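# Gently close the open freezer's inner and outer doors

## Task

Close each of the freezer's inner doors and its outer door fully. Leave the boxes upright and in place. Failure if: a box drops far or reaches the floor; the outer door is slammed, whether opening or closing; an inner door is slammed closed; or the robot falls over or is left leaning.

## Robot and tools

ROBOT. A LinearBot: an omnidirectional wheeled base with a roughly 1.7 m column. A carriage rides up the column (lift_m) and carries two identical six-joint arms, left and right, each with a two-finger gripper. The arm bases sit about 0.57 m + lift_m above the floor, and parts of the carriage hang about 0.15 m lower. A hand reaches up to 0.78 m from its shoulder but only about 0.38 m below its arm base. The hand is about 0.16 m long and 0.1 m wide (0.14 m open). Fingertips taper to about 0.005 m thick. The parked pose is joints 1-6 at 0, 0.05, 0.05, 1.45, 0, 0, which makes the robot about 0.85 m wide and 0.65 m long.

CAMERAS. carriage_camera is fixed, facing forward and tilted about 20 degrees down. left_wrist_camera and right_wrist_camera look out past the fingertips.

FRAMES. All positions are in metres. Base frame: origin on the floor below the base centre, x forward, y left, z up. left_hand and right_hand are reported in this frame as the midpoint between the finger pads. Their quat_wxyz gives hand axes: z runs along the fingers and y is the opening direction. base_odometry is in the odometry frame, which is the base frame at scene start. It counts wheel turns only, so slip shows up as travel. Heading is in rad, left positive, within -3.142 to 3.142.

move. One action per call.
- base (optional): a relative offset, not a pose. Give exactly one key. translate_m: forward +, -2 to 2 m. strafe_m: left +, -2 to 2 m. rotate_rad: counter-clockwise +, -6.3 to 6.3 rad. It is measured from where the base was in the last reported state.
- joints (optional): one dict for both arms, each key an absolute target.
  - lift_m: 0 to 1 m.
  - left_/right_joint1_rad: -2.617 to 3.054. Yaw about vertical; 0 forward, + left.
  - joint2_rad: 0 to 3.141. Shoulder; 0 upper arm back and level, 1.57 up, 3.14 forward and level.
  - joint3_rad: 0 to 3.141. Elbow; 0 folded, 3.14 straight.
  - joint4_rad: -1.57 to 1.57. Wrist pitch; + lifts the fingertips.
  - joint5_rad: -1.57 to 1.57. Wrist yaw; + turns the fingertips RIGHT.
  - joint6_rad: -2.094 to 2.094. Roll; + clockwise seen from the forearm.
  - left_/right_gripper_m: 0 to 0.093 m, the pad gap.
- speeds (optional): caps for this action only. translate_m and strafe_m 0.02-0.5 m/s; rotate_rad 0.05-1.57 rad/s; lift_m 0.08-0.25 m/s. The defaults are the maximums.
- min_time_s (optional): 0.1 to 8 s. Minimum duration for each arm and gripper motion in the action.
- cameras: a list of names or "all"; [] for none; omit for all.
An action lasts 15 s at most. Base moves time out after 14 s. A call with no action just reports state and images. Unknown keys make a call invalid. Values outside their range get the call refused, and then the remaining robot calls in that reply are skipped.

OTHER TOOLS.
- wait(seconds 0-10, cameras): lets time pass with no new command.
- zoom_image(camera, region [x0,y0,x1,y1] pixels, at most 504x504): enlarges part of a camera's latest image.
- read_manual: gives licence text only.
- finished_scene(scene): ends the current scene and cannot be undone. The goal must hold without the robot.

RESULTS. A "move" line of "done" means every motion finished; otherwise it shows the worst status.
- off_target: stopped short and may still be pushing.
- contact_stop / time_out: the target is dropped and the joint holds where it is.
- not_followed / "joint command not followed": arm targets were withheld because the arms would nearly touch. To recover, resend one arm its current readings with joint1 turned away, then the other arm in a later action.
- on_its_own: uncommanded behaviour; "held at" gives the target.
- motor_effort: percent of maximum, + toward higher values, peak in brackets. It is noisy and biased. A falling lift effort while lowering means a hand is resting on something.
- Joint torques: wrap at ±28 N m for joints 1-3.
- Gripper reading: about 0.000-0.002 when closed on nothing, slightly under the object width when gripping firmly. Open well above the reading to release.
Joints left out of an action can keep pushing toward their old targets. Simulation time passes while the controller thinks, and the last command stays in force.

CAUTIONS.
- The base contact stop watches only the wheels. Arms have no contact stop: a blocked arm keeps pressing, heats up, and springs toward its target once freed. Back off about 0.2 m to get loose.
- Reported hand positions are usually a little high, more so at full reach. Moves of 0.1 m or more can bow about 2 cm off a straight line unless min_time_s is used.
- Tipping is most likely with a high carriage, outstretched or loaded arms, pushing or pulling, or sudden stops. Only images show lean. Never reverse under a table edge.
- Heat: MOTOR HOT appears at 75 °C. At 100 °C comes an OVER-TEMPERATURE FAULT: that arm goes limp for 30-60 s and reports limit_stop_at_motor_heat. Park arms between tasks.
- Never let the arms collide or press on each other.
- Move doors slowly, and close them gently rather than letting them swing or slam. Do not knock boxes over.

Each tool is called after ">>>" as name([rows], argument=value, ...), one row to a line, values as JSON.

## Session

>>> move(cameras=["carriage_camera"])

Scene clock: 0.00 s.
Joint torques (N m): no reading
base_odometry: x=+0.000 y=+0.000 heading=+0.000
base_status: not commanded
joint_positions: lift_m=+0.300 left_joint1_rad=-0.006 left_joint2_rad=+0.039 left_joint3_rad=+0.039 left_joint4_rad=+1.449 left_joint5_rad=-0.023 left_joint6_rad=-0.008 left_gripper_m=+0.09396 right_joint1_rad=+0.004 right_joint2_rad=+0.035 right_joint3_rad=+0.038 right_joint4_rad=+1.440 right_joint5_rad=-0.037 right_joint6_rad=+0.020 right_gripper_m=+0.09396
joint_status: not commanded
motor_effort: lift_m=+27 drive_wheels=-3
left_hand: x=+0.2481 y=+0.3053 z=+1.3042 quat_wxyz=(+0.998, -0.012, +0.061, -0.006) (m; base frame)
right_hand: x=+0.2498 y=-0.2951 z=+1.3034 quat_wxyz=(+0.998, -0.018, +0.065, +0.013) (m; base frame)
pictures: carriage_camera
Images, in order (width x height): carriage_camera 896x504.

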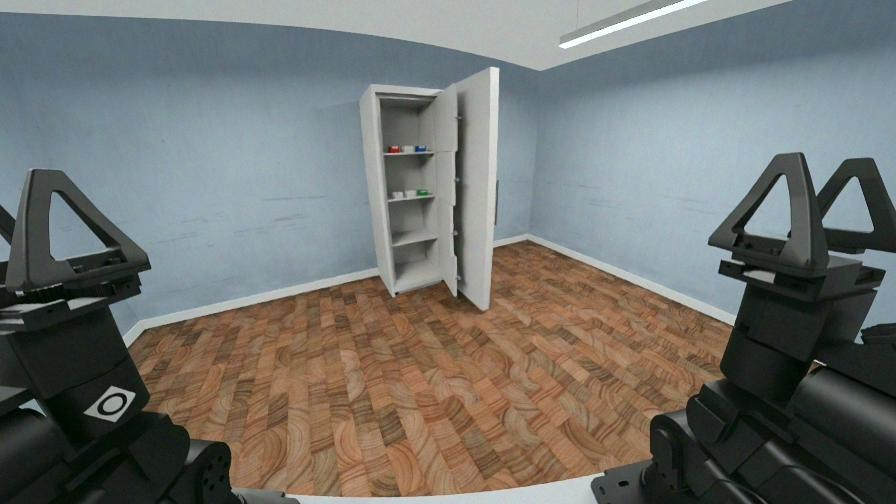

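>>> move(base={"rotate_rad": 0.57}, cameras=[])

>>> move(base={"strafe_m": -0.85}, cameras=[])

>>> move(base={"translate_m": 0.6}, cameras=["carriage_camera"])

Scene clock: 6.80 s.
move: done
base_status: done
motor_effort: lift_m=+27(27) drive_wheels=+3(16)
pictures: none

Scene clock: 10.87 s.
move: done
base_status: done
motor_effort: lift_m=+27(27) drive_wheels=-9(15)
pictures: none

Scene clock: 14.33 s.
Joint torques (N m): left_arm=[-0.38 2.81 7.45 -0.1 -0.01 -0.05] | right_arm=[-0.49 4.21 6.56 -0.13 0.15 -0.03]
move: done
base_odometry: x=+0.965 y=-0.391 heading=+0.570
base_status: done
joint_positions: lift_m=+0.300 left_joint1_rad=-0.005 left_joint2_rad=+0.039 left_joint3_rad=+0.039 left_joint4_rad=+1.449 left_joint5_rad=-0.023 left_joint6_rad=-0.008 left_gripper_m=+0.09396 right_joint1_rad=+0.004 right_joint2_rad=+0.035 right_joint3_rad=+0.038 right_joint4_rad=+1.440 right_joint5_rad=-0.037 right_joint6_rad=+0.020 right_gripper_m=+0.09396
motor_effort: lift_m=+27(27) drive_wheels=+2(12)
left_hand: x=+0.2480 y=+0.3054 z=+1.3042 quat_wxyz=(+0.998, -0.012, +0.060, -0.006) (m; base frame)
right_hand: x=+0.2498 y=-0.2951 z=+1.3034 quat_wxyz=(+0.998, -0.018, +0.065, +0.013) (m; base frame)
pictures: carriage_camera

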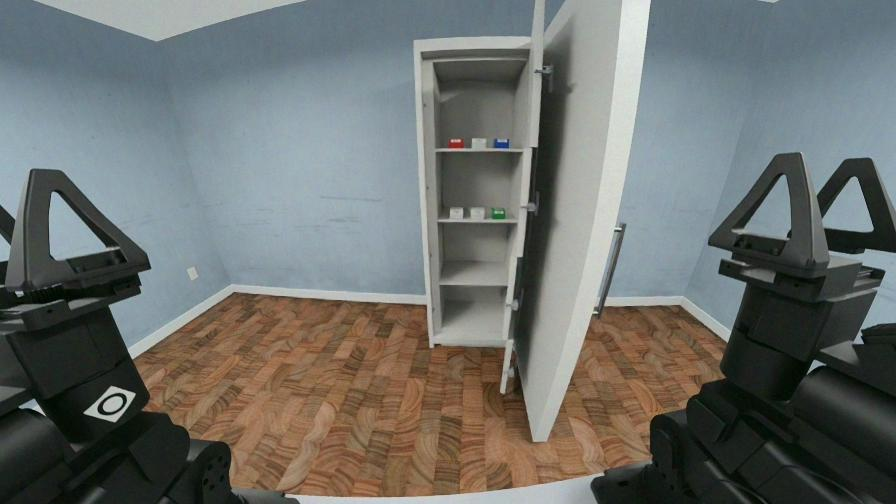

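>>> move(base={"strafe_m": -0.06}, joints={"lift_m": 0.44, "right_joint1_rad": 0, "right_joint2_rad": 1.57, "right_joint3_rad": 1.57, "right_joint4_rad": 0, "right_joint5_rad": 0, "right_joint6_rad": 0, "right_gripper_m": 0}, min_time_s=1.5, cameras=[])

>>> move(base={"translate_m": 0.2}, speeds={"translate_m": 0.15}, cameras=["carriage_camera","right_wrist_camera"])

Scene clock: 20.27 s.
move: done
base_status: done
joint_status: all done
motor_effort: lift_m=+29(37) drive_wheels=-1(10)
pictures: none

Scene clock: 22.60 s.
Joint torques (N m): left_arm=[-0.5 2.85 7.43 -0.11 -0.01 -0.04] | right_arm=[-0.75 -6.97 10.69 1.72 0.18 -0.2]
move: done
base_odometry: x=+1.166 y=-0.334 heading=+0.570
base_status: done
joint_positions: lift_m=+0.440 left_joint1_rad=-0.005 left_joint2_rad=+0.039 left_joint3_rad=+0.039 left_joint4_rad=+1.449 left_joint5_rad=-0.023 left_joint6_rad=-0.008 left_gripper_m=+0.09396 right_joint1_rad=+0.004 right_joint2_rad=+1.570 right_joint3_rad=+1.542 right_joint4_rad=+0.000 right_joint5_rad=-0.011 right_joint6_rad=+0.010 right_gripper_m=+0.00027
motor_effort: lift_m=+29(29) drive_wheels=+2(10)
left_hand: x=+0.2480 y=+0.3054 z=+1.4440 quat_wxyz=(+0.998, -0.012, +0.060, -0.006) (m; base frame)
right_hand: x=+0.7292 y=-0.2975 z=+1.4400 quat_wxyz=(+0.697, -0.002, +0.717, +0.009) (m; base frame)
pictures: carriage_camera, right_wrist_camera
Images, in order (width x height): carriage_camera 896x504, right_wrist_camera 896x504.

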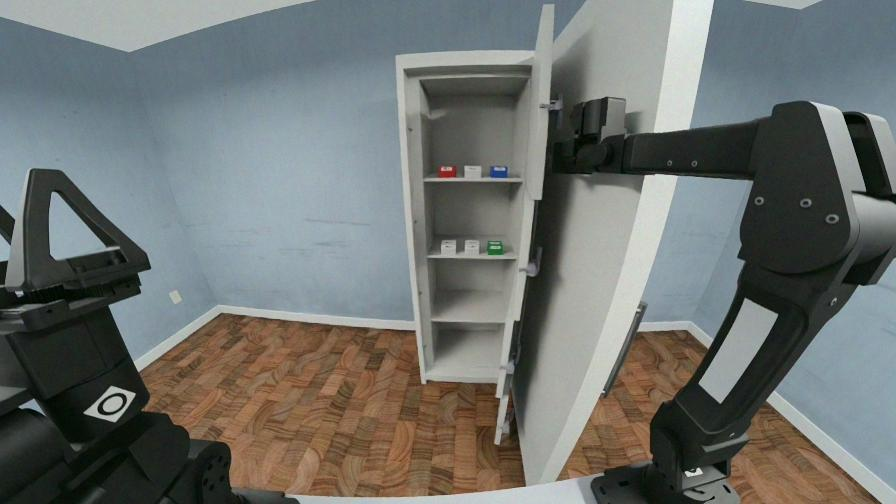

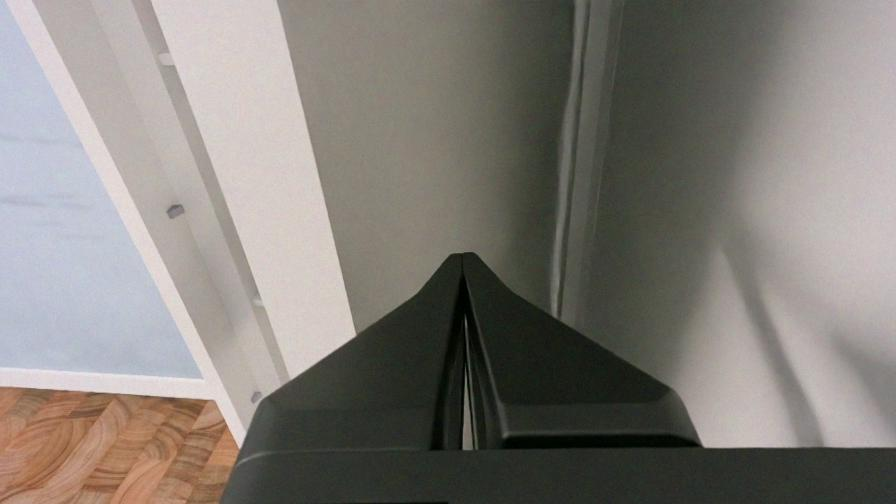

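>>> move(base={"translate_m": 0.18}, speeds={"translate_m": 0.1}, joints={"lift_m": 0.43}, cameras=["carriage_camera"])

>>> move(base={"strafe_m": 0.2}, speeds={"strafe_m": 0.1}, joints={"lift_m": 0.46}, cameras=["carriage_camera"])

Scene clock: 27.50 s.
move: done
base_status: done
joint_status: all done
motor_effort: lift_m=+24(25) drive_wheels=+1(10)
pictures: carriage_camera

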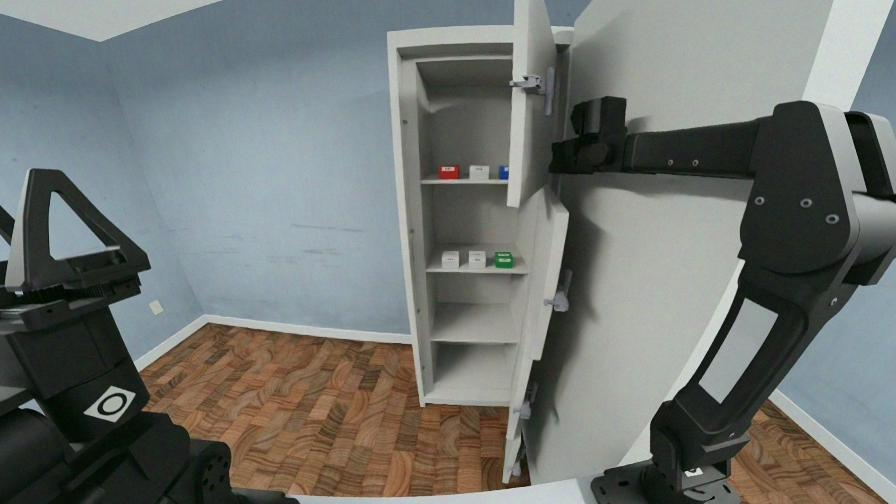

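Scene clock: 30.37 s.
Joint torques (N m): left_arm=[-0.23 2.88 7.47 -0.12 -0.01 -0.03] | right_arm=[-0.14 -7.36 9.61 1.83 0.09 -0.15]
move: done
base_odometry: x=+1.210 y=-0.069 heading=+0.569
base_status: done
joint_positions: lift_m=+0.460 left_joint1_rad=-0.005 left_joint2_rad=+0.039 left_joint3_rad=+0.039 left_joint4_rad=+1.449 left_joint5_rad=-0.023 left_joint6_rad=-0.008 left_gripper_m=+0.09396 right_joint1_rad=-0.001 right_joint2_rad=+1.574 right_joint3_rad=+1.553 right_joint4_rad=-0.008 right_joint5_rad=-0.001 right_joint6_rad=+0.008 right_gripper_m=+0.00026
joint_status: all done
motor_effort: lift_m=+30(41) drive_wheels=-4(8)
left_hand: x=+0.2479 y=+0.3054 z=+1.4640 quat_wxyz=(+0.998, -0.012, +0.060, -0.006) (m; base frame)
right_hand: x=+0.7298 y=-0.3021 z=+1.4616 quat_wxyz=(+0.697, +0.003, +0.717, +0.003) (m; base frame)
pictures: carriage_camera

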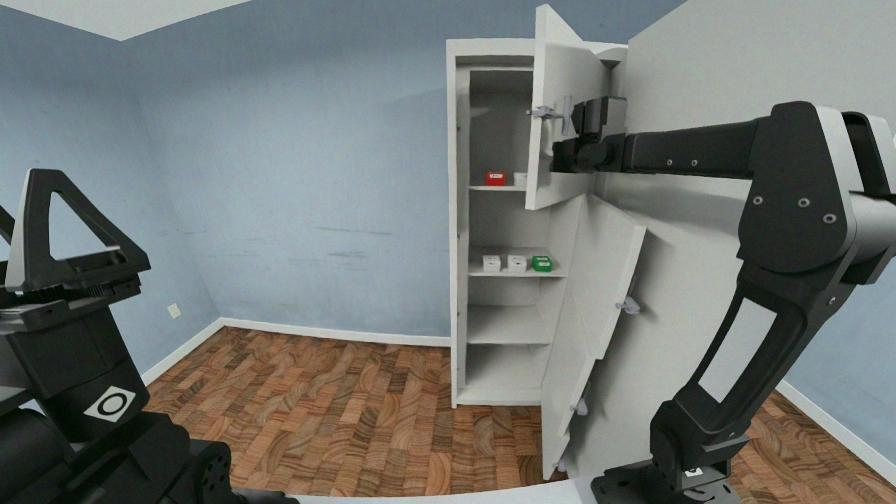

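>>> move(base={"translate_m": 0.25}, speeds={"translate_m": 0.1}, cameras=["carriage_camera"])

>>> move(joints={"right_joint2_rad": 1.85, "right_joint3_rad": 1.85}, min_time_s=2, cameras=[])

>>> move(joints={"right_joint2_rad": 2.12, "right_joint3_rad": 2.12}, min_time_s=2, cameras=["carriage_camera"])

Scene clock: 35.43 s.
move: done
base_status: done
motor_effort: lift_m=+30(30) drive_wheels=+1(10)
pictures: carriage_camera

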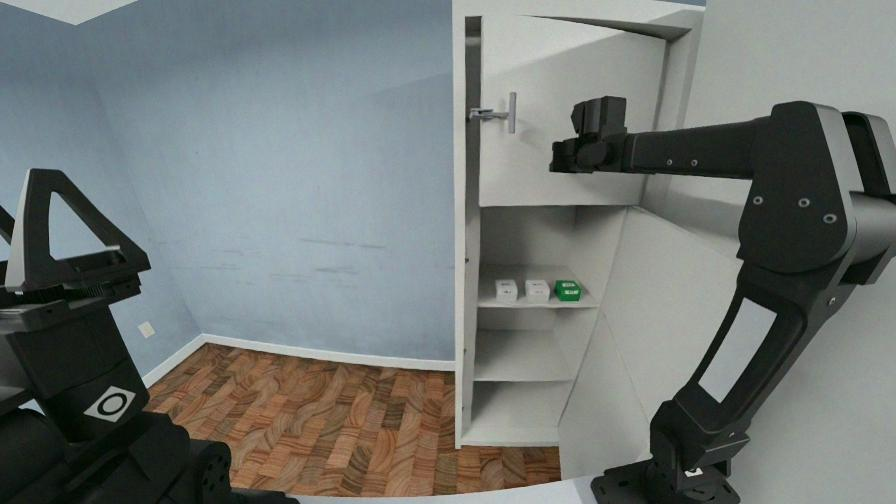

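Scene clock: 37.73 s.
move: done
joint_status: all done
motor_effort: lift_m=+30(30) drive_wheels=+1(6)
pictures: none

Scene clock: 40.03 s.
Joint torques (N m): left_arm=[-0.5 2.86 7.46 -0.13 -0.01 -0.03] | right_arm=[-0.68 7.24 8.64 5.07 0.11 -0.16]
move: off_target
base_odometry: x=+1.420 y=+0.066 heading=+0.569
joint_positions: lift_m=+0.460 left_joint1_rad=-0.005 left_joint2_rad=+0.039 left_joint3_rad=+0.039 left_joint4_rad=+1.449 left_joint5_rad=-0.023 left_joint6_rad=-0.008 left_gripper_m=+0.09396 right_joint1_rad=-0.001 right_joint2_rad=+1.941 right_joint3_rad=+2.106 right_joint4_rad=-0.356 right_joint5_rad=+0.000 right_joint6_rad=+0.008 right_gripper_m=+0.00026
joint_status: right_joint2_rad off_target (ended at +1.941, target +2.120); the others done
motor_effort: lift_m=+30(30) drive_wheels=+6(6)
left_hand: x=+0.2479 y=+0.3054 z=+1.4640 quat_wxyz=(+0.998, -0.012, +0.060, -0.006) (m; base frame)
right_hand: x=+0.8060 y=-0.3022 z=+1.4479 quat_wxyz=(+0.636, +0.004, +0.772, +0.002) (m; base frame)
pictures: carriage_camera

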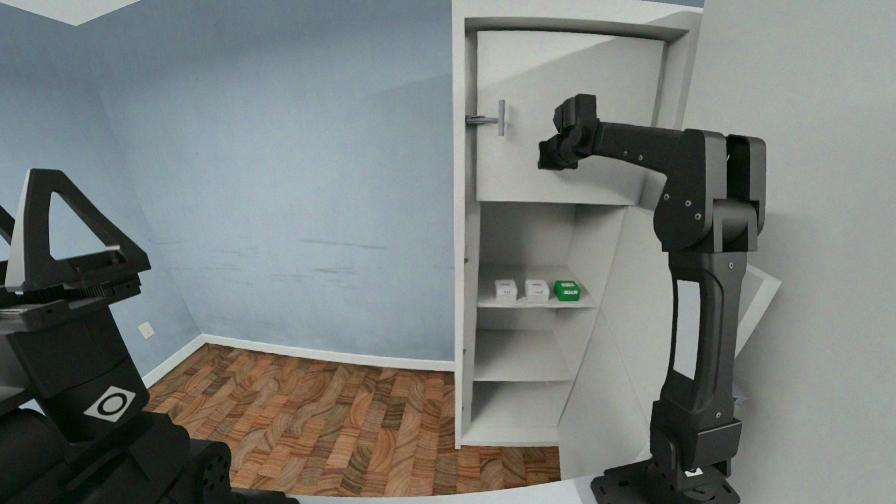

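>>> move(joints={"right_joint2_rad": 1.57, "right_joint3_rad": 1.57, "right_joint4_rad": 0}, min_time_s=1, base={"translate_m": -0.46}, cameras=[])

>>> move(base={"strafe_m": -0.2}, joints={"lift_m": 0.04}, cameras=["carriage_camera","right_wrist_camera"])

Scene clock: 45.10 s.
move: done
base_status: done
joint_status: all done
motor_effort: lift_m=+30(30) drive_wheels=+3(16)
pictures: none

Scene clock: 47.30 s.
Joint torques (N m): left_arm=[-0.49 2.86 7.47 -0.12 -0.01 -0.04] | right_arm=[-0.35 -7.95 7.87 1.9 0.09 -0.15]
move: done
base_odometry: x=+1.140 y=-0.350 heading=+0.568
base_status: done
joint_positions: lift_m=+0.040 left_joint1_rad=-0.005 left_joint2_rad=+0.039 left_joint3_rad=+0.039 left_joint4_rad=+1.449 left_joint5_rad=-0.023 left_joint6_rad=-0.008 left_gripper_m=+0.09396 right_joint1_rad=-0.003 right_joint2_rad=+1.577 right_joint3_rad=+1.567 right_joint4_rad=-0.012 right_joint5_rad=+0.001 right_joint6_rad=+0.008 right_gripper_m=+0.00026
joint_status: all done
motor_effort: lift_m=+24(26) drive_wheels=-5(10)
left_hand: x=+0.2481 y=+0.3054 z=+1.0445 quat_wxyz=(+0.998, -0.012, +0.061, -0.006) (m; base frame)
right_hand: x=+0.7302 y=-0.3032 z=+1.0463 quat_wxyz=(+0.699, +0.004, +0.715, +0.002) (m; base frame)
pictures: carriage_camera, right_wrist_camera

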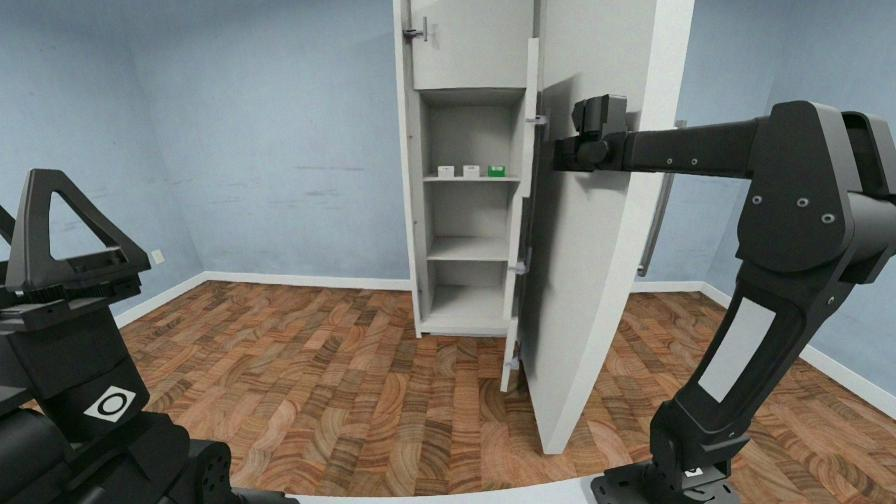

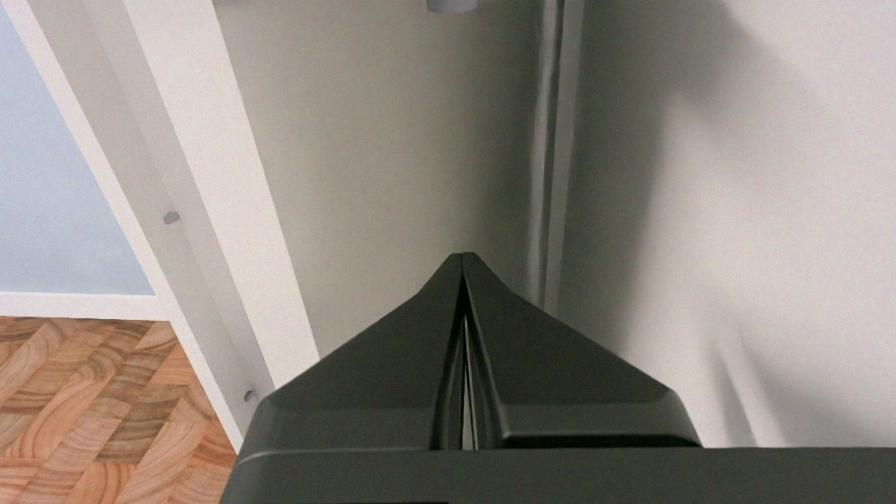

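>>> move(base={"translate_m": 0.2}, speeds={"translate_m": 0.12}, cameras=[])

>>> move(base={"strafe_m": 0.22}, speeds={"strafe_m": 0.1}, cameras=["carriage_camera"])

>>> move(base={"translate_m": 0.23}, speeds={"translate_m": 0.1}, cameras=["carriage_camera"])

>>> move(joints={"right_joint2_rad": 1.95, "right_joint3_rad": 1.95}, min_time_s=2.5, cameras=["carriage_camera"])

>>> move(joints={"right_joint2_rad": 2.2, "right_joint3_rad": 2.2}, min_time_s=2.5, cameras=["carriage_camera"])

Scene clock: 52.03 s.
move: done
base_status: done
motor_effort: lift_m=+24(24) drive_wheels=-6(10)
pictures: none

Scene clock: 55.00 s.
move: done
base_status: done
motor_effort: lift_m=+24(24) drive_wheels=-5(8)
pictures: carriage_camera

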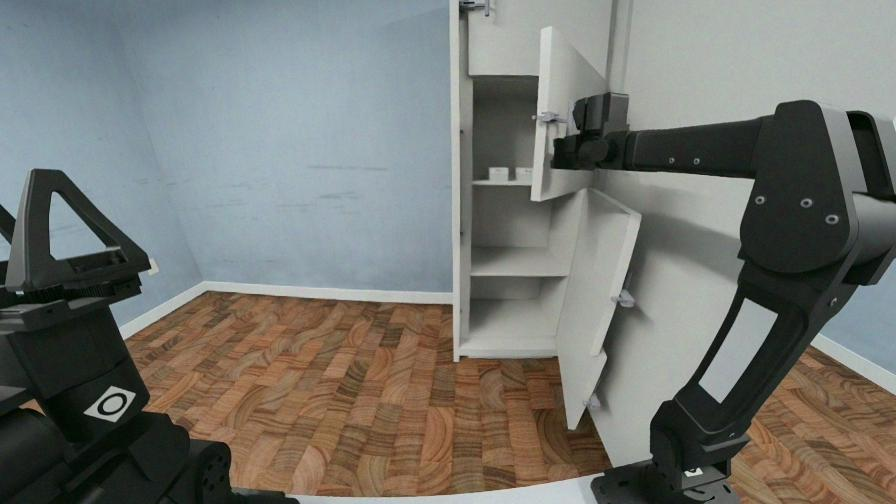

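Scene clock: 58.10 s.
move: done
base_status: done
motor_effort: lift_m=+24(24) drive_wheels=-6(10)
pictures: carriage_camera

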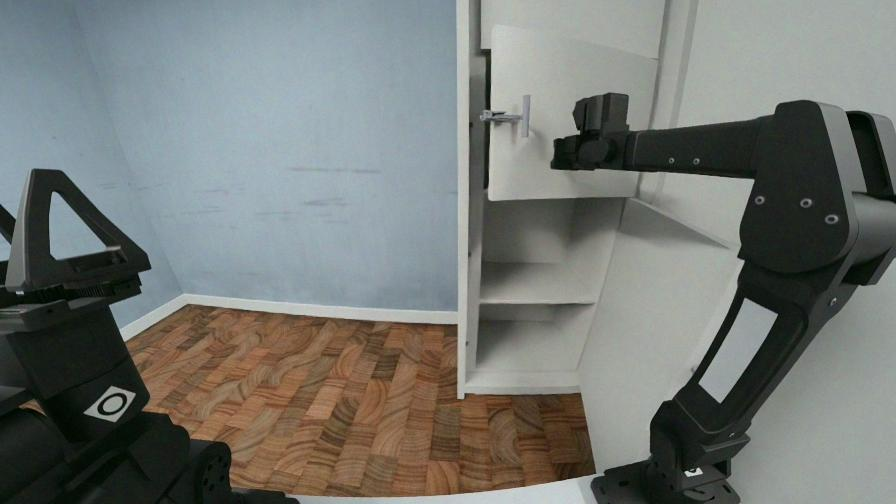

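Scene clock: 60.90 s.
move: done
joint_status: all done
motor_effort: lift_m=+24(24) drive_wheels=+1(6)
pictures: carriage_camera

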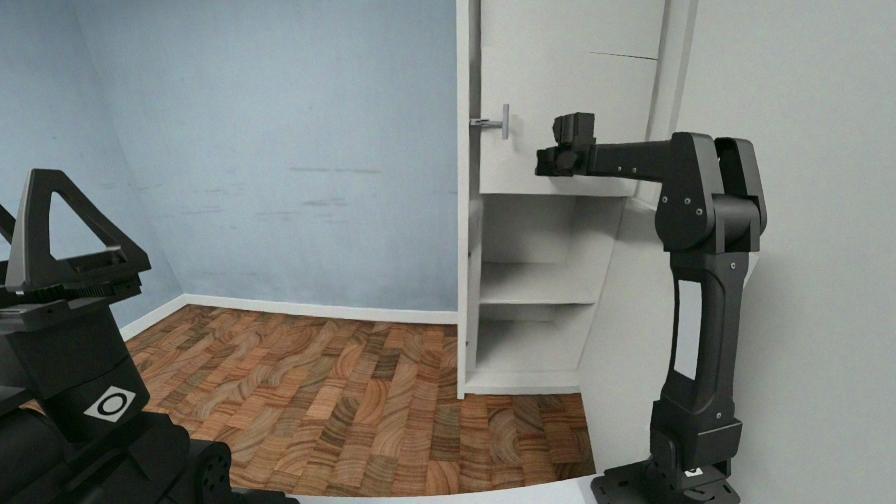

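Scene clock: 63.70 s.
Joint torques (N m): left_arm=[-0.43 2.89 7.45 -0.1 0 -0.02] | right_arm=[-0.14 3.49 8.87 4.27 0.17 -0.12]
move: off_target
base_odometry: x=+1.385 y=+0.066 heading=+0.567
joint_positions: lift_m=+0.040 left_joint1_rad=-0.005 left_joint2_rad=+0.039 left_joint3_rad=+0.039 left_joint4_rad=+1.448 left_joint5_rad=-0.023 left_joint6_rad=-0.008 left_gripper_m=+0.09396 right_joint1_rad=-0.001 right_joint2_rad=+2.050 right_joint3_rad=+2.185 right_joint4_rad=-0.278 right_joint5_rad=+0.001 right_joint6_rad=+0.006 right_gripper_m=+0.00026
joint_status: right_joint2_rad off_target (ended at +2.050, target +2.200); the others done
motor_effort: lift_m=+24(24) drive_wheels=+5(5)
left_hand: x=+0.2482 y=+0.3053 z=+1.0445 quat_wxyz=(+0.998, -0.011, +0.061, -0.006) (m; base frame)
right_hand: x=+0.8368 y=-0.3023 z=+1.0220 quat_wxyz=(+0.655, +0.003, +0.756, +0.001) (m; base frame)
pictures: carriage_camera

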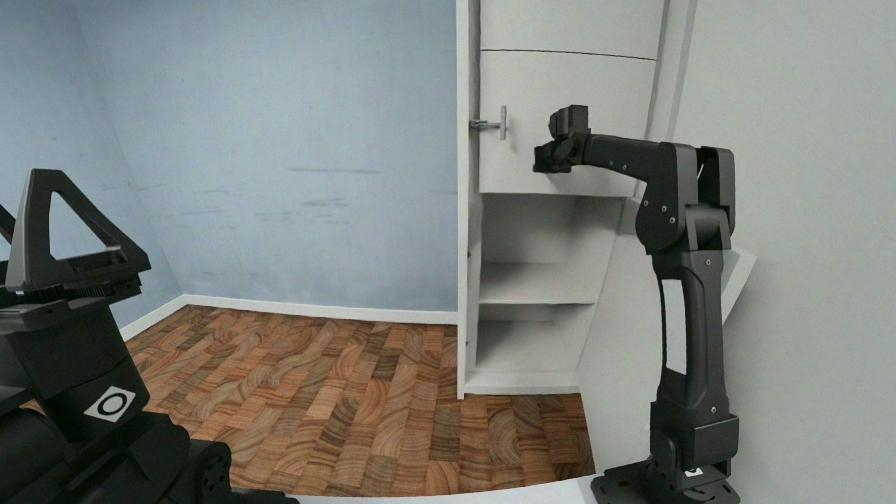

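>>> move(joints={"right_joint2_rad": 1.57, "right_joint3_rad": 1.57, "right_joint4_rad": 0}, min_time_s=1, base={"translate_m": -0.5}, cameras=[])

>>> move(base={"strafe_m": -0.2}, joints={"lift_m": 0.02, "right_joint2_rad": 2.6, "right_joint3_rad": 1.2, "right_joint4_rad": 1.4}, min_time_s=2.5, cameras=["carriage_camera","right_wrist_camera"])

>>> move(base={"translate_m": 0.2}, speeds={"translate_m": 0.1}, cameras=["carriage_camera","right_wrist_camera"])

Scene clock: 69.17 s.
move: done
base_status: done
joint_status: all done
motor_effort: lift_m=+24(24) drive_wheels=-8(17)
pictures: none

Scene clock: 72.10 s.
move: done
base_status: done
joint_status: all done
motor_effort: lift_m=+24(26) drive_wheels=-4(10)
pictures: carriage_camera, right_wrist_camera

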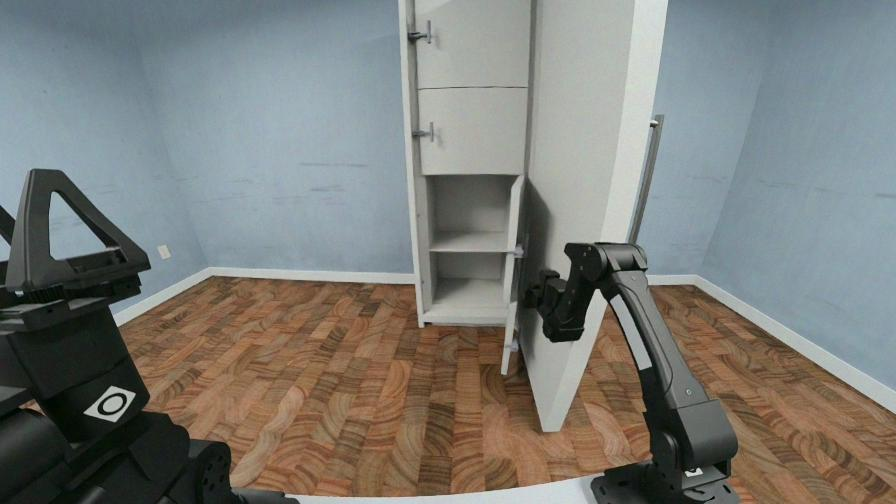

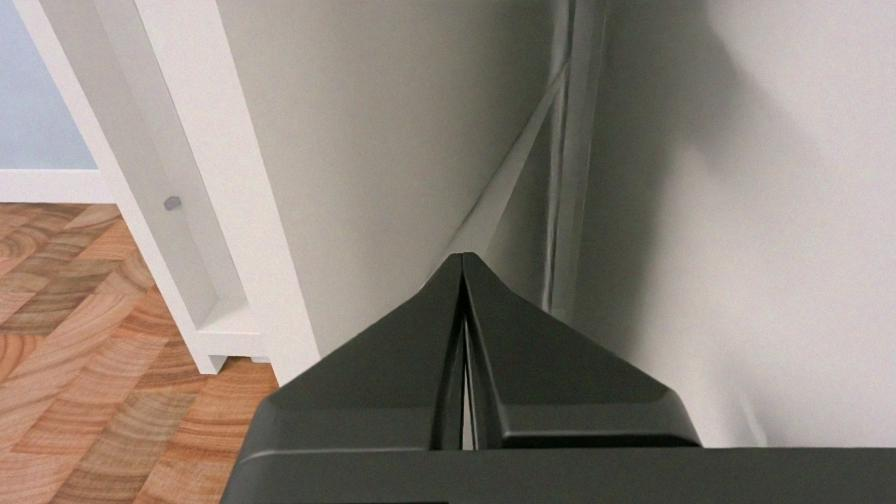

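Scene clock: 74.80 s.
Joint torques (N m): left_arm=[-0.44 2.81 7.35 -0.11 0 -0.03] | right_arm=[-0.31 -11.18 5.27 1.72 0.16 -0.14]
move: done
base_odometry: x=+1.239 y=-0.264 heading=+0.565
base_status: done
joint_positions: lift_m=+0.020 left_joint1_rad=-0.005 left_joint2_rad=+0.039 left_joint3_rad=+0.039 left_joint4_rad=+1.449 left_joint5_rad=-0.023 left_joint6_rad=-0.008 left_gripper_m=+0.09396 right_joint1_rad=-0.001 right_joint2_rad=+2.594 right_joint3_rad=+1.195 right_joint4_rad=+1.401 right_joint5_rad=-0.003 right_joint6_rad=+0.002 right_gripper_m=+0.00026
motor_effort: lift_m=+24(24) drive_wheels=-7(10)
left_hand: x=+0.2480 y=+0.3054 z=+1.0246 quat_wxyz=(+0.998, -0.012, +0.060, -0.006) (m; base frame)
right_hand: x=+0.8093 y=-0.3019 z=+0.6167 quat_wxyz=(+0.708, +0.000, +0.707, +0.001) (m; base frame)
pictures: carriage_camera, right_wrist_camera

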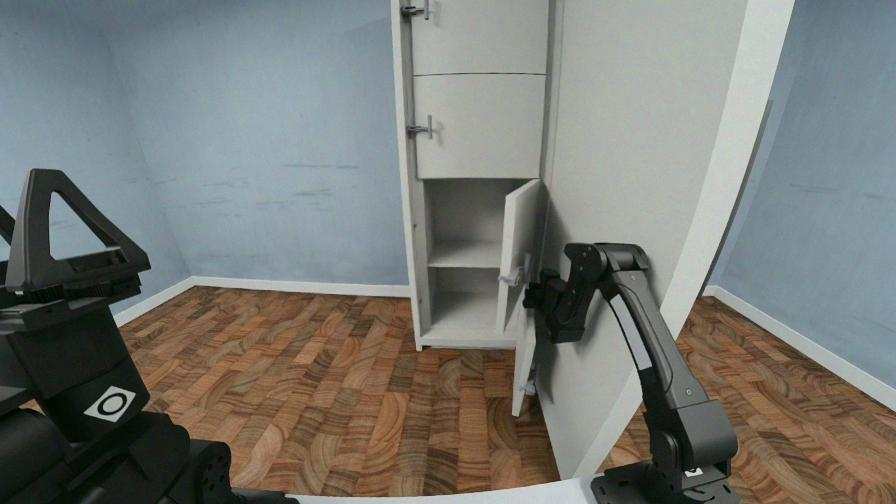

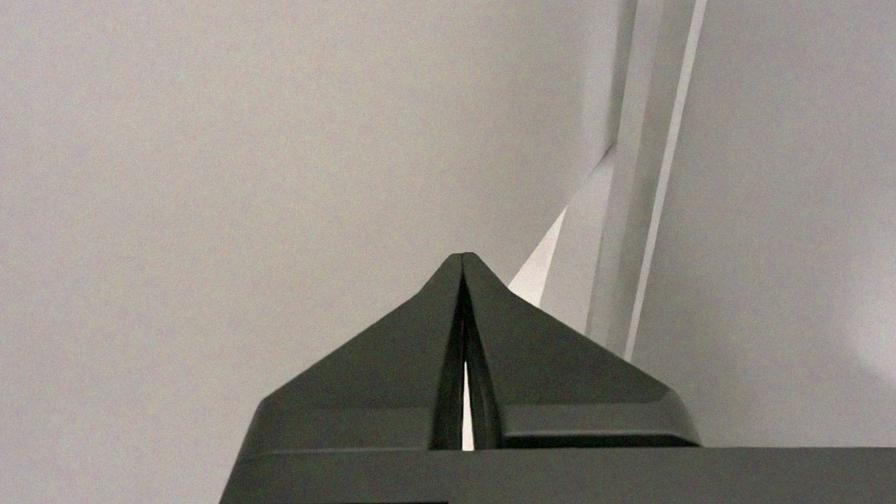

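>>> move(base={"strafe_m": 0.2}, speeds={"strafe_m": 0.1}, cameras=["carriage_camera"])

>>> move(base={"translate_m": 0.22}, speeds={"translate_m": 0.1}, cameras=["carriage_camera","right_wrist_camera"])

Scene clock: 78.73 s.
move: done
base_status: done
motor_effort: lift_m=+24(24) drive_wheels=-5(8)
pictures: carriage_camera

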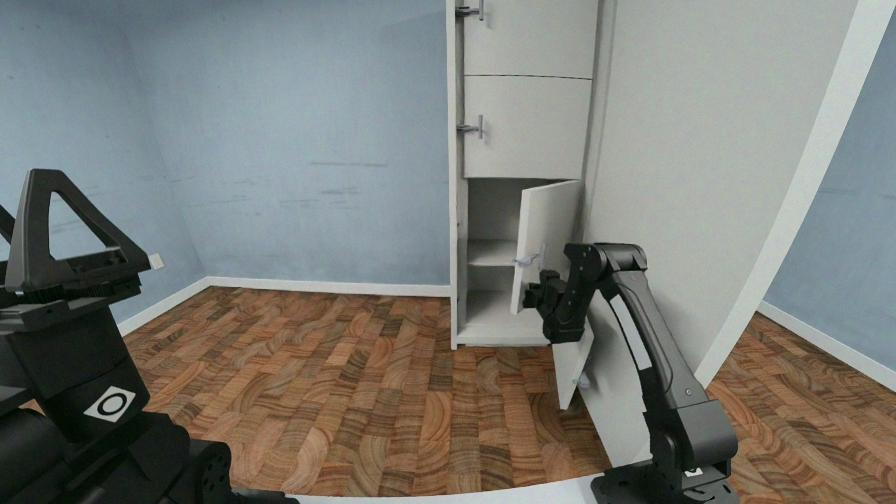

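Scene clock: 81.70 s.
Joint torques (N m): left_arm=[-0.43 2.92 7.43 -0.11 0 -0.02] | right_arm=[-0.35 -11 4.83 1.77 0.08 -0.12]
move: done
base_odometry: x=+1.318 y=+0.023 heading=+0.565
base_status: done
joint_positions: lift_m=+0.020 left_joint1_rad=-0.005 left_joint2_rad=+0.039 left_joint3_rad=+0.039 left_joint4_rad=+1.449 left_joint5_rad=-0.023 left_joint6_rad=-0.008 left_gripper_m=+0.09396 right_joint1_rad=-0.001 right_joint2_rad=+2.595 right_joint3_rad=+1.195 right_joint4_rad=+1.398 right_joint5_rad=+0.006 right_joint6_rad=+0.006 right_gripper_m=+0.00026
motor_effort: lift_m=+24(24) drive_wheels=-6(10)
left_hand: x=+0.2480 y=+0.3054 z=+1.0246 quat_wxyz=(+0.998, -0.012, +0.060, -0.006) (m; base frame)
right_hand: x=+0.8092 y=-0.3031 z=+0.6156 quat_wxyz=(+0.706, +0.005, +0.708, +0.000) (m; base frame)
pictures: carriage_camera, right_wrist_camera

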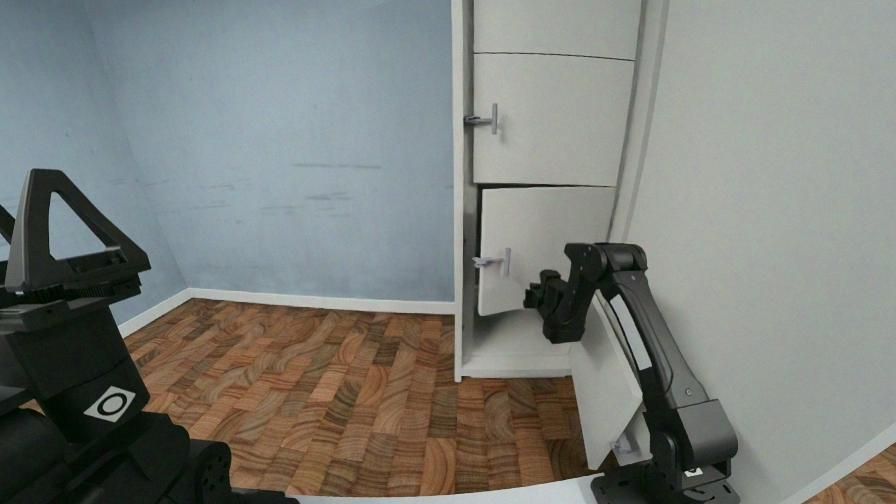

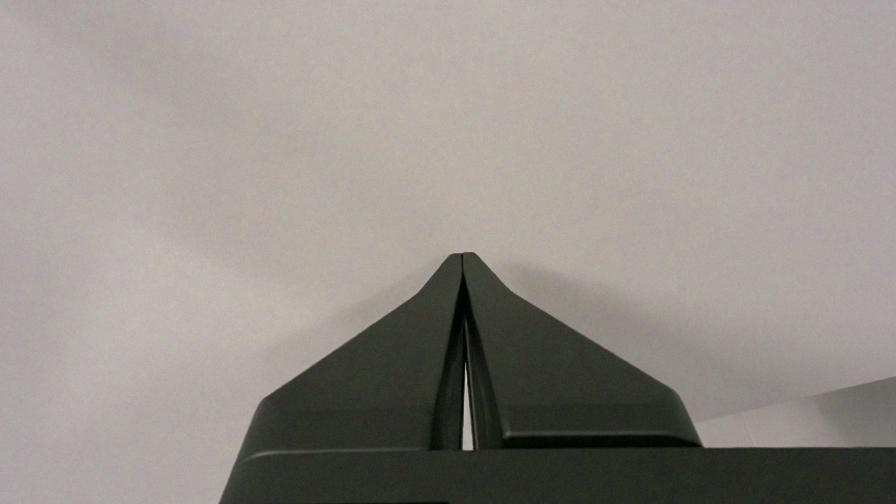

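>>> move(base={"translate_m": 0.105}, speeds={"translate_m": 0.05}, cameras=["carriage_camera"])

>>> move(base={"translate_m": 0.035}, speeds={"translate_m": 0.03}, cameras=["carriage_camera"])

Scene clock: 85.47 s.
move: done
base_status: done
motor_effort: lift_m=+24(24) drive_wheels=+1(8)
pictures: carriage_camera

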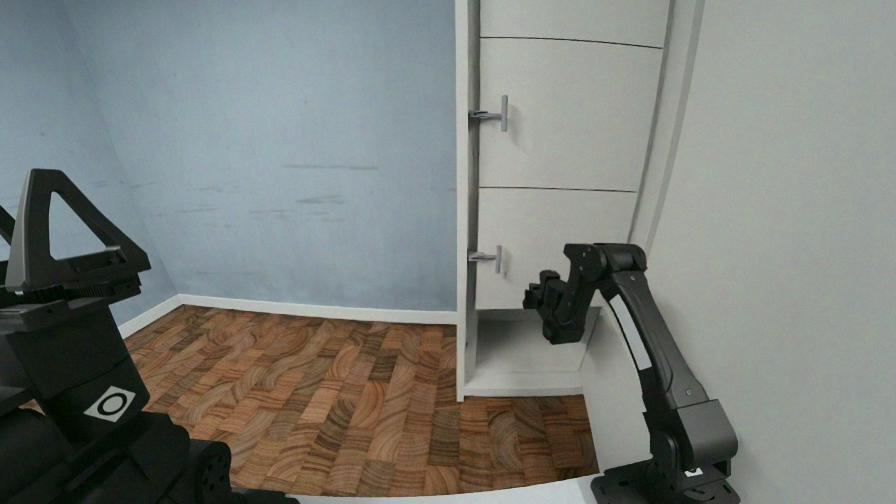

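Scene clock: 87.03 s.
Joint torques (N m): left_arm=[-0.49 2.89 7.49 -0.13 0 -0.03] | right_arm=[-0.46 -12.1 13.76 0.29 0.02 -0.1]
move: done
base_odometry: x=+1.435 y=+0.099 heading=+0.565
base_status: done
joint_positions: lift_m=+0.020 left_joint1_rad=-0.005 left_joint2_rad=+0.039 left_joint3_rad=+0.039 left_joint4_rad=+1.449 left_joint5_rad=-0.023 left_joint6_rad=-0.008 left_gripper_m=+0.09396 right_joint1_rad=-0.001 right_joint2_rad=+2.612 right_joint3_rad=+1.098 right_joint4_rad=+1.563 right_joint5_rad=+0.006 right_joint6_rad=+0.006 right_gripper_m=+0.00026
motor_effort: lift_m=+24(24) drive_wheels=+7(9)
left_hand: x=+0.2480 y=+0.3054 z=+1.0246 quat_wxyz=(+0.998, -0.012, +0.060, -0.006) (m; base frame)
right_hand: x=+0.7843 y=-0.3032 z=+0.6143 quat_wxyz=(+0.724, +0.005, +0.690, +0.000) (m; base frame)
pictures: carriage_camera

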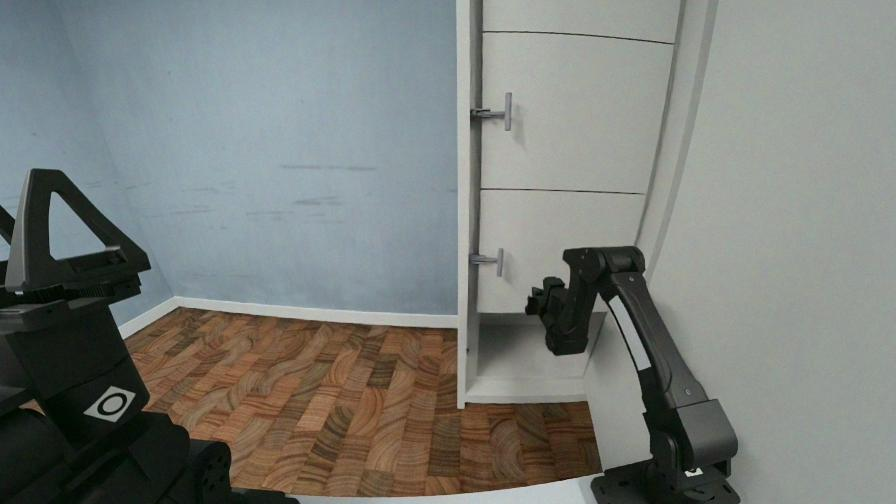

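>>> move(base={"translate_m": -0.5}, cameras=[])

>>> move(base={"strafe_m": -0.22}, joints={"lift_m": 0.03, "right_joint2_rad": 3.0, "right_joint3_rad": 1.6, "right_joint4_rad": 0.8}, min_time_s=2, cameras=["carriage_camera","right_wrist_camera"])

Scene clock: 91.50 s.
move: done
base_status: done
motor_effort: lift_m=+24(24) drive_wheels=-3(12)
pictures: none

Scene clock: 93.80 s.
Joint torques (N m): left_arm=[-0.31 2.81 7.46 -0.11 -0.01 -0.04] | right_arm=[-1.96 -10.97 5.74 1.33 0.47 0.08]
move: done
base_odometry: x=+1.131 y=-0.355 heading=+0.565
base_status: done
joint_positions: lift_m=+0.030 left_joint1_rad=-0.005 left_joint2_rad=+0.039 left_joint3_rad=+0.040 left_joint4_rad=+1.449 left_joint5_rad=-0.023 left_joint6_rad=-0.008 left_gripper_m=+0.09396 right_joint1_rad=+0.022 right_joint2_rad=+2.984 right_joint3_rad=+1.585 right_joint4_rad=+0.833 right_joint5_rad=-0.038 right_joint6_rad=-0.006 right_gripper_m=+0.00024
joint_status: all done
motor_effort: lift_m=+29(36) drive_wheels=+0(10)
left_hand: x=+0.2479 y=+0.3054 z=+1.0342 quat_wxyz=(+0.998, -0.012, +0.060, -0.006) (m; base frame)
right_hand: x=+0.8059 y=-0.2819 z=+0.3981 quat_wxyz=(+0.481, -0.022, +0.876, +0.020) (m; base frame)
pictures: carriage_camera, right_wrist_camera

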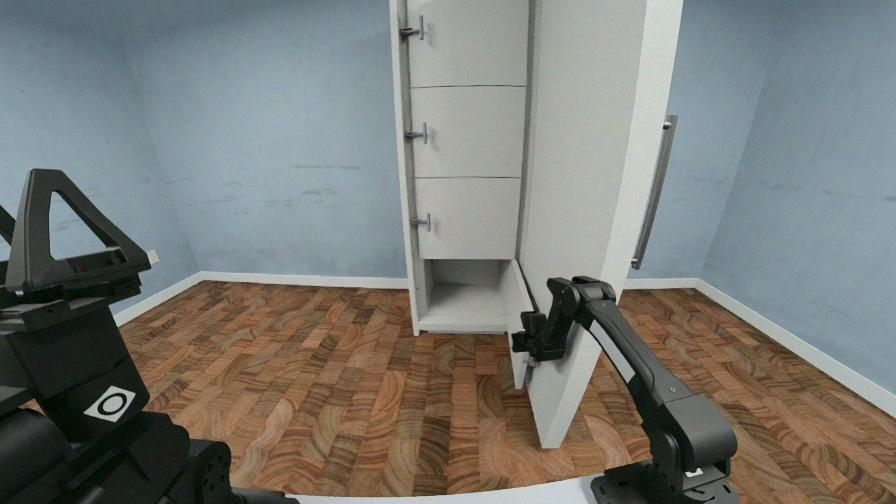

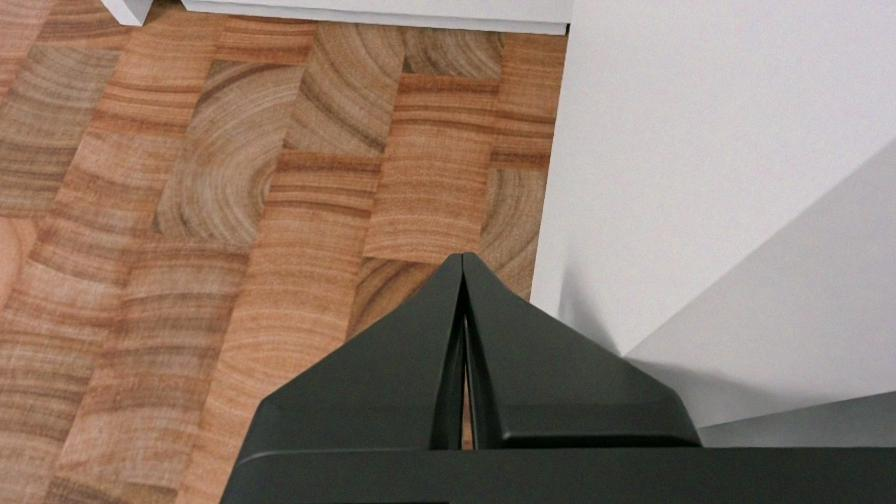

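>>> move(base={"translate_m": -0.17}, cameras=[])

>>> move(base={"strafe_m": -0.09}, joints={"right_joint1_rad": 0, "right_joint5_rad": 0}, cameras=["carriage_camera","right_wrist_camera"])

>>> zoom_image(camera="carriage_camera", region=[440, 220, 640, 440])

Scene clock: 98.17 s.
move: done
base_status: done
motor_effort: lift_m=+29(29) drive_wheels=-3(8)
pictures: none

Scene clock: 99.73 s.
Joint torques (N m): left_arm=[-0.5 2.96 7.35 -0.12 0 -0.04] | right_arm=[-11.54 -11.73 5.68 1.52 1.82 -0.27]
move: off_target
base_odometry: x=+1.035 y=-0.522 heading=+0.565
base_status: done
joint_positions: lift_m=+0.030 left_joint1_rad=-0.005 left_joint2_rad=+0.039 left_joint3_rad=+0.040 left_joint4_rad=+1.449 left_joint5_rad=-0.023 left_joint6_rad=-0.008 left_gripper_m=+0.09396 right_joint1_rad=+0.138 right_joint2_rad=+2.991 right_joint3_rad=+1.588 right_joint4_rad=+0.807 right_joint5_rad=-0.193 right_joint6_rad=+0.020 right_gripper_m=+0.00023
joint_status: right_joint1_rad off_target (ended at +0.138, target +0.000); right_joint5_rad off_target (ended at -0.193, target +0.000)
motor_effort: lift_m=+29(29) drive_wheels=+2(8)
left_hand: x=+0.2479 y=+0.3054 z=+1.0342 quat_wxyz=(+0.998, -0.012, +0.060, -0.006) (m; base frame)
right_hand: x=+0.7890 y=-0.1888 z=+0.3914 quat_wxyz=(+0.458, -0.097, +0.875, +0.122) (m; base frame)
pictures: carriage_camera, right_wrist_camera

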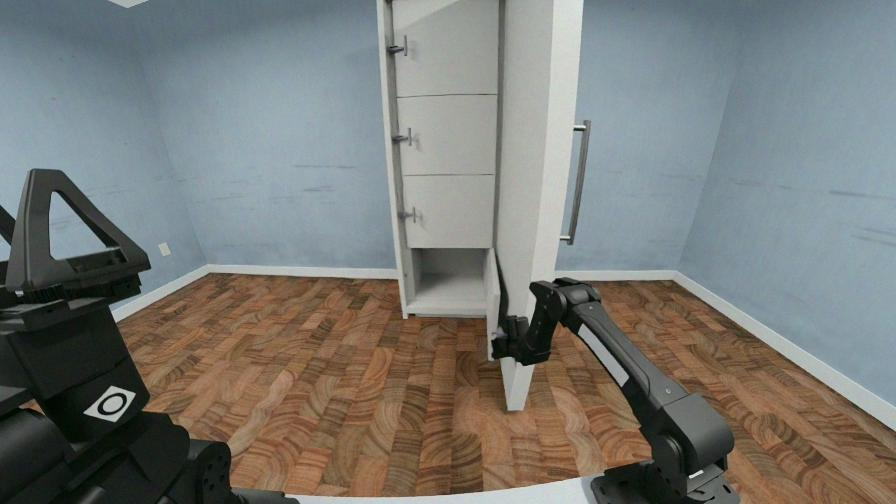

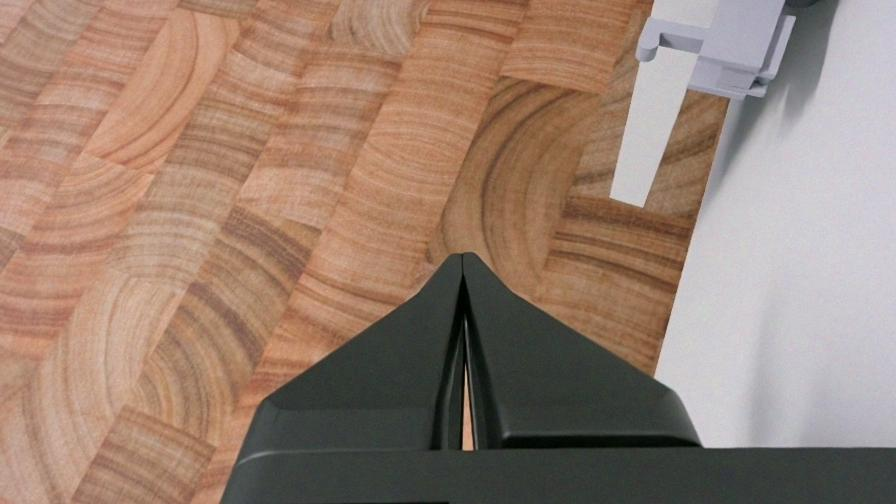

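Scaled by 2.291.

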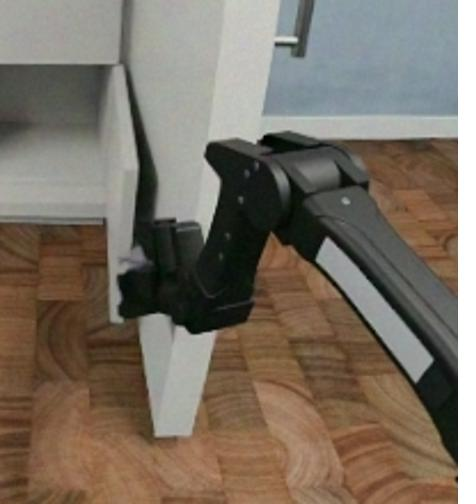

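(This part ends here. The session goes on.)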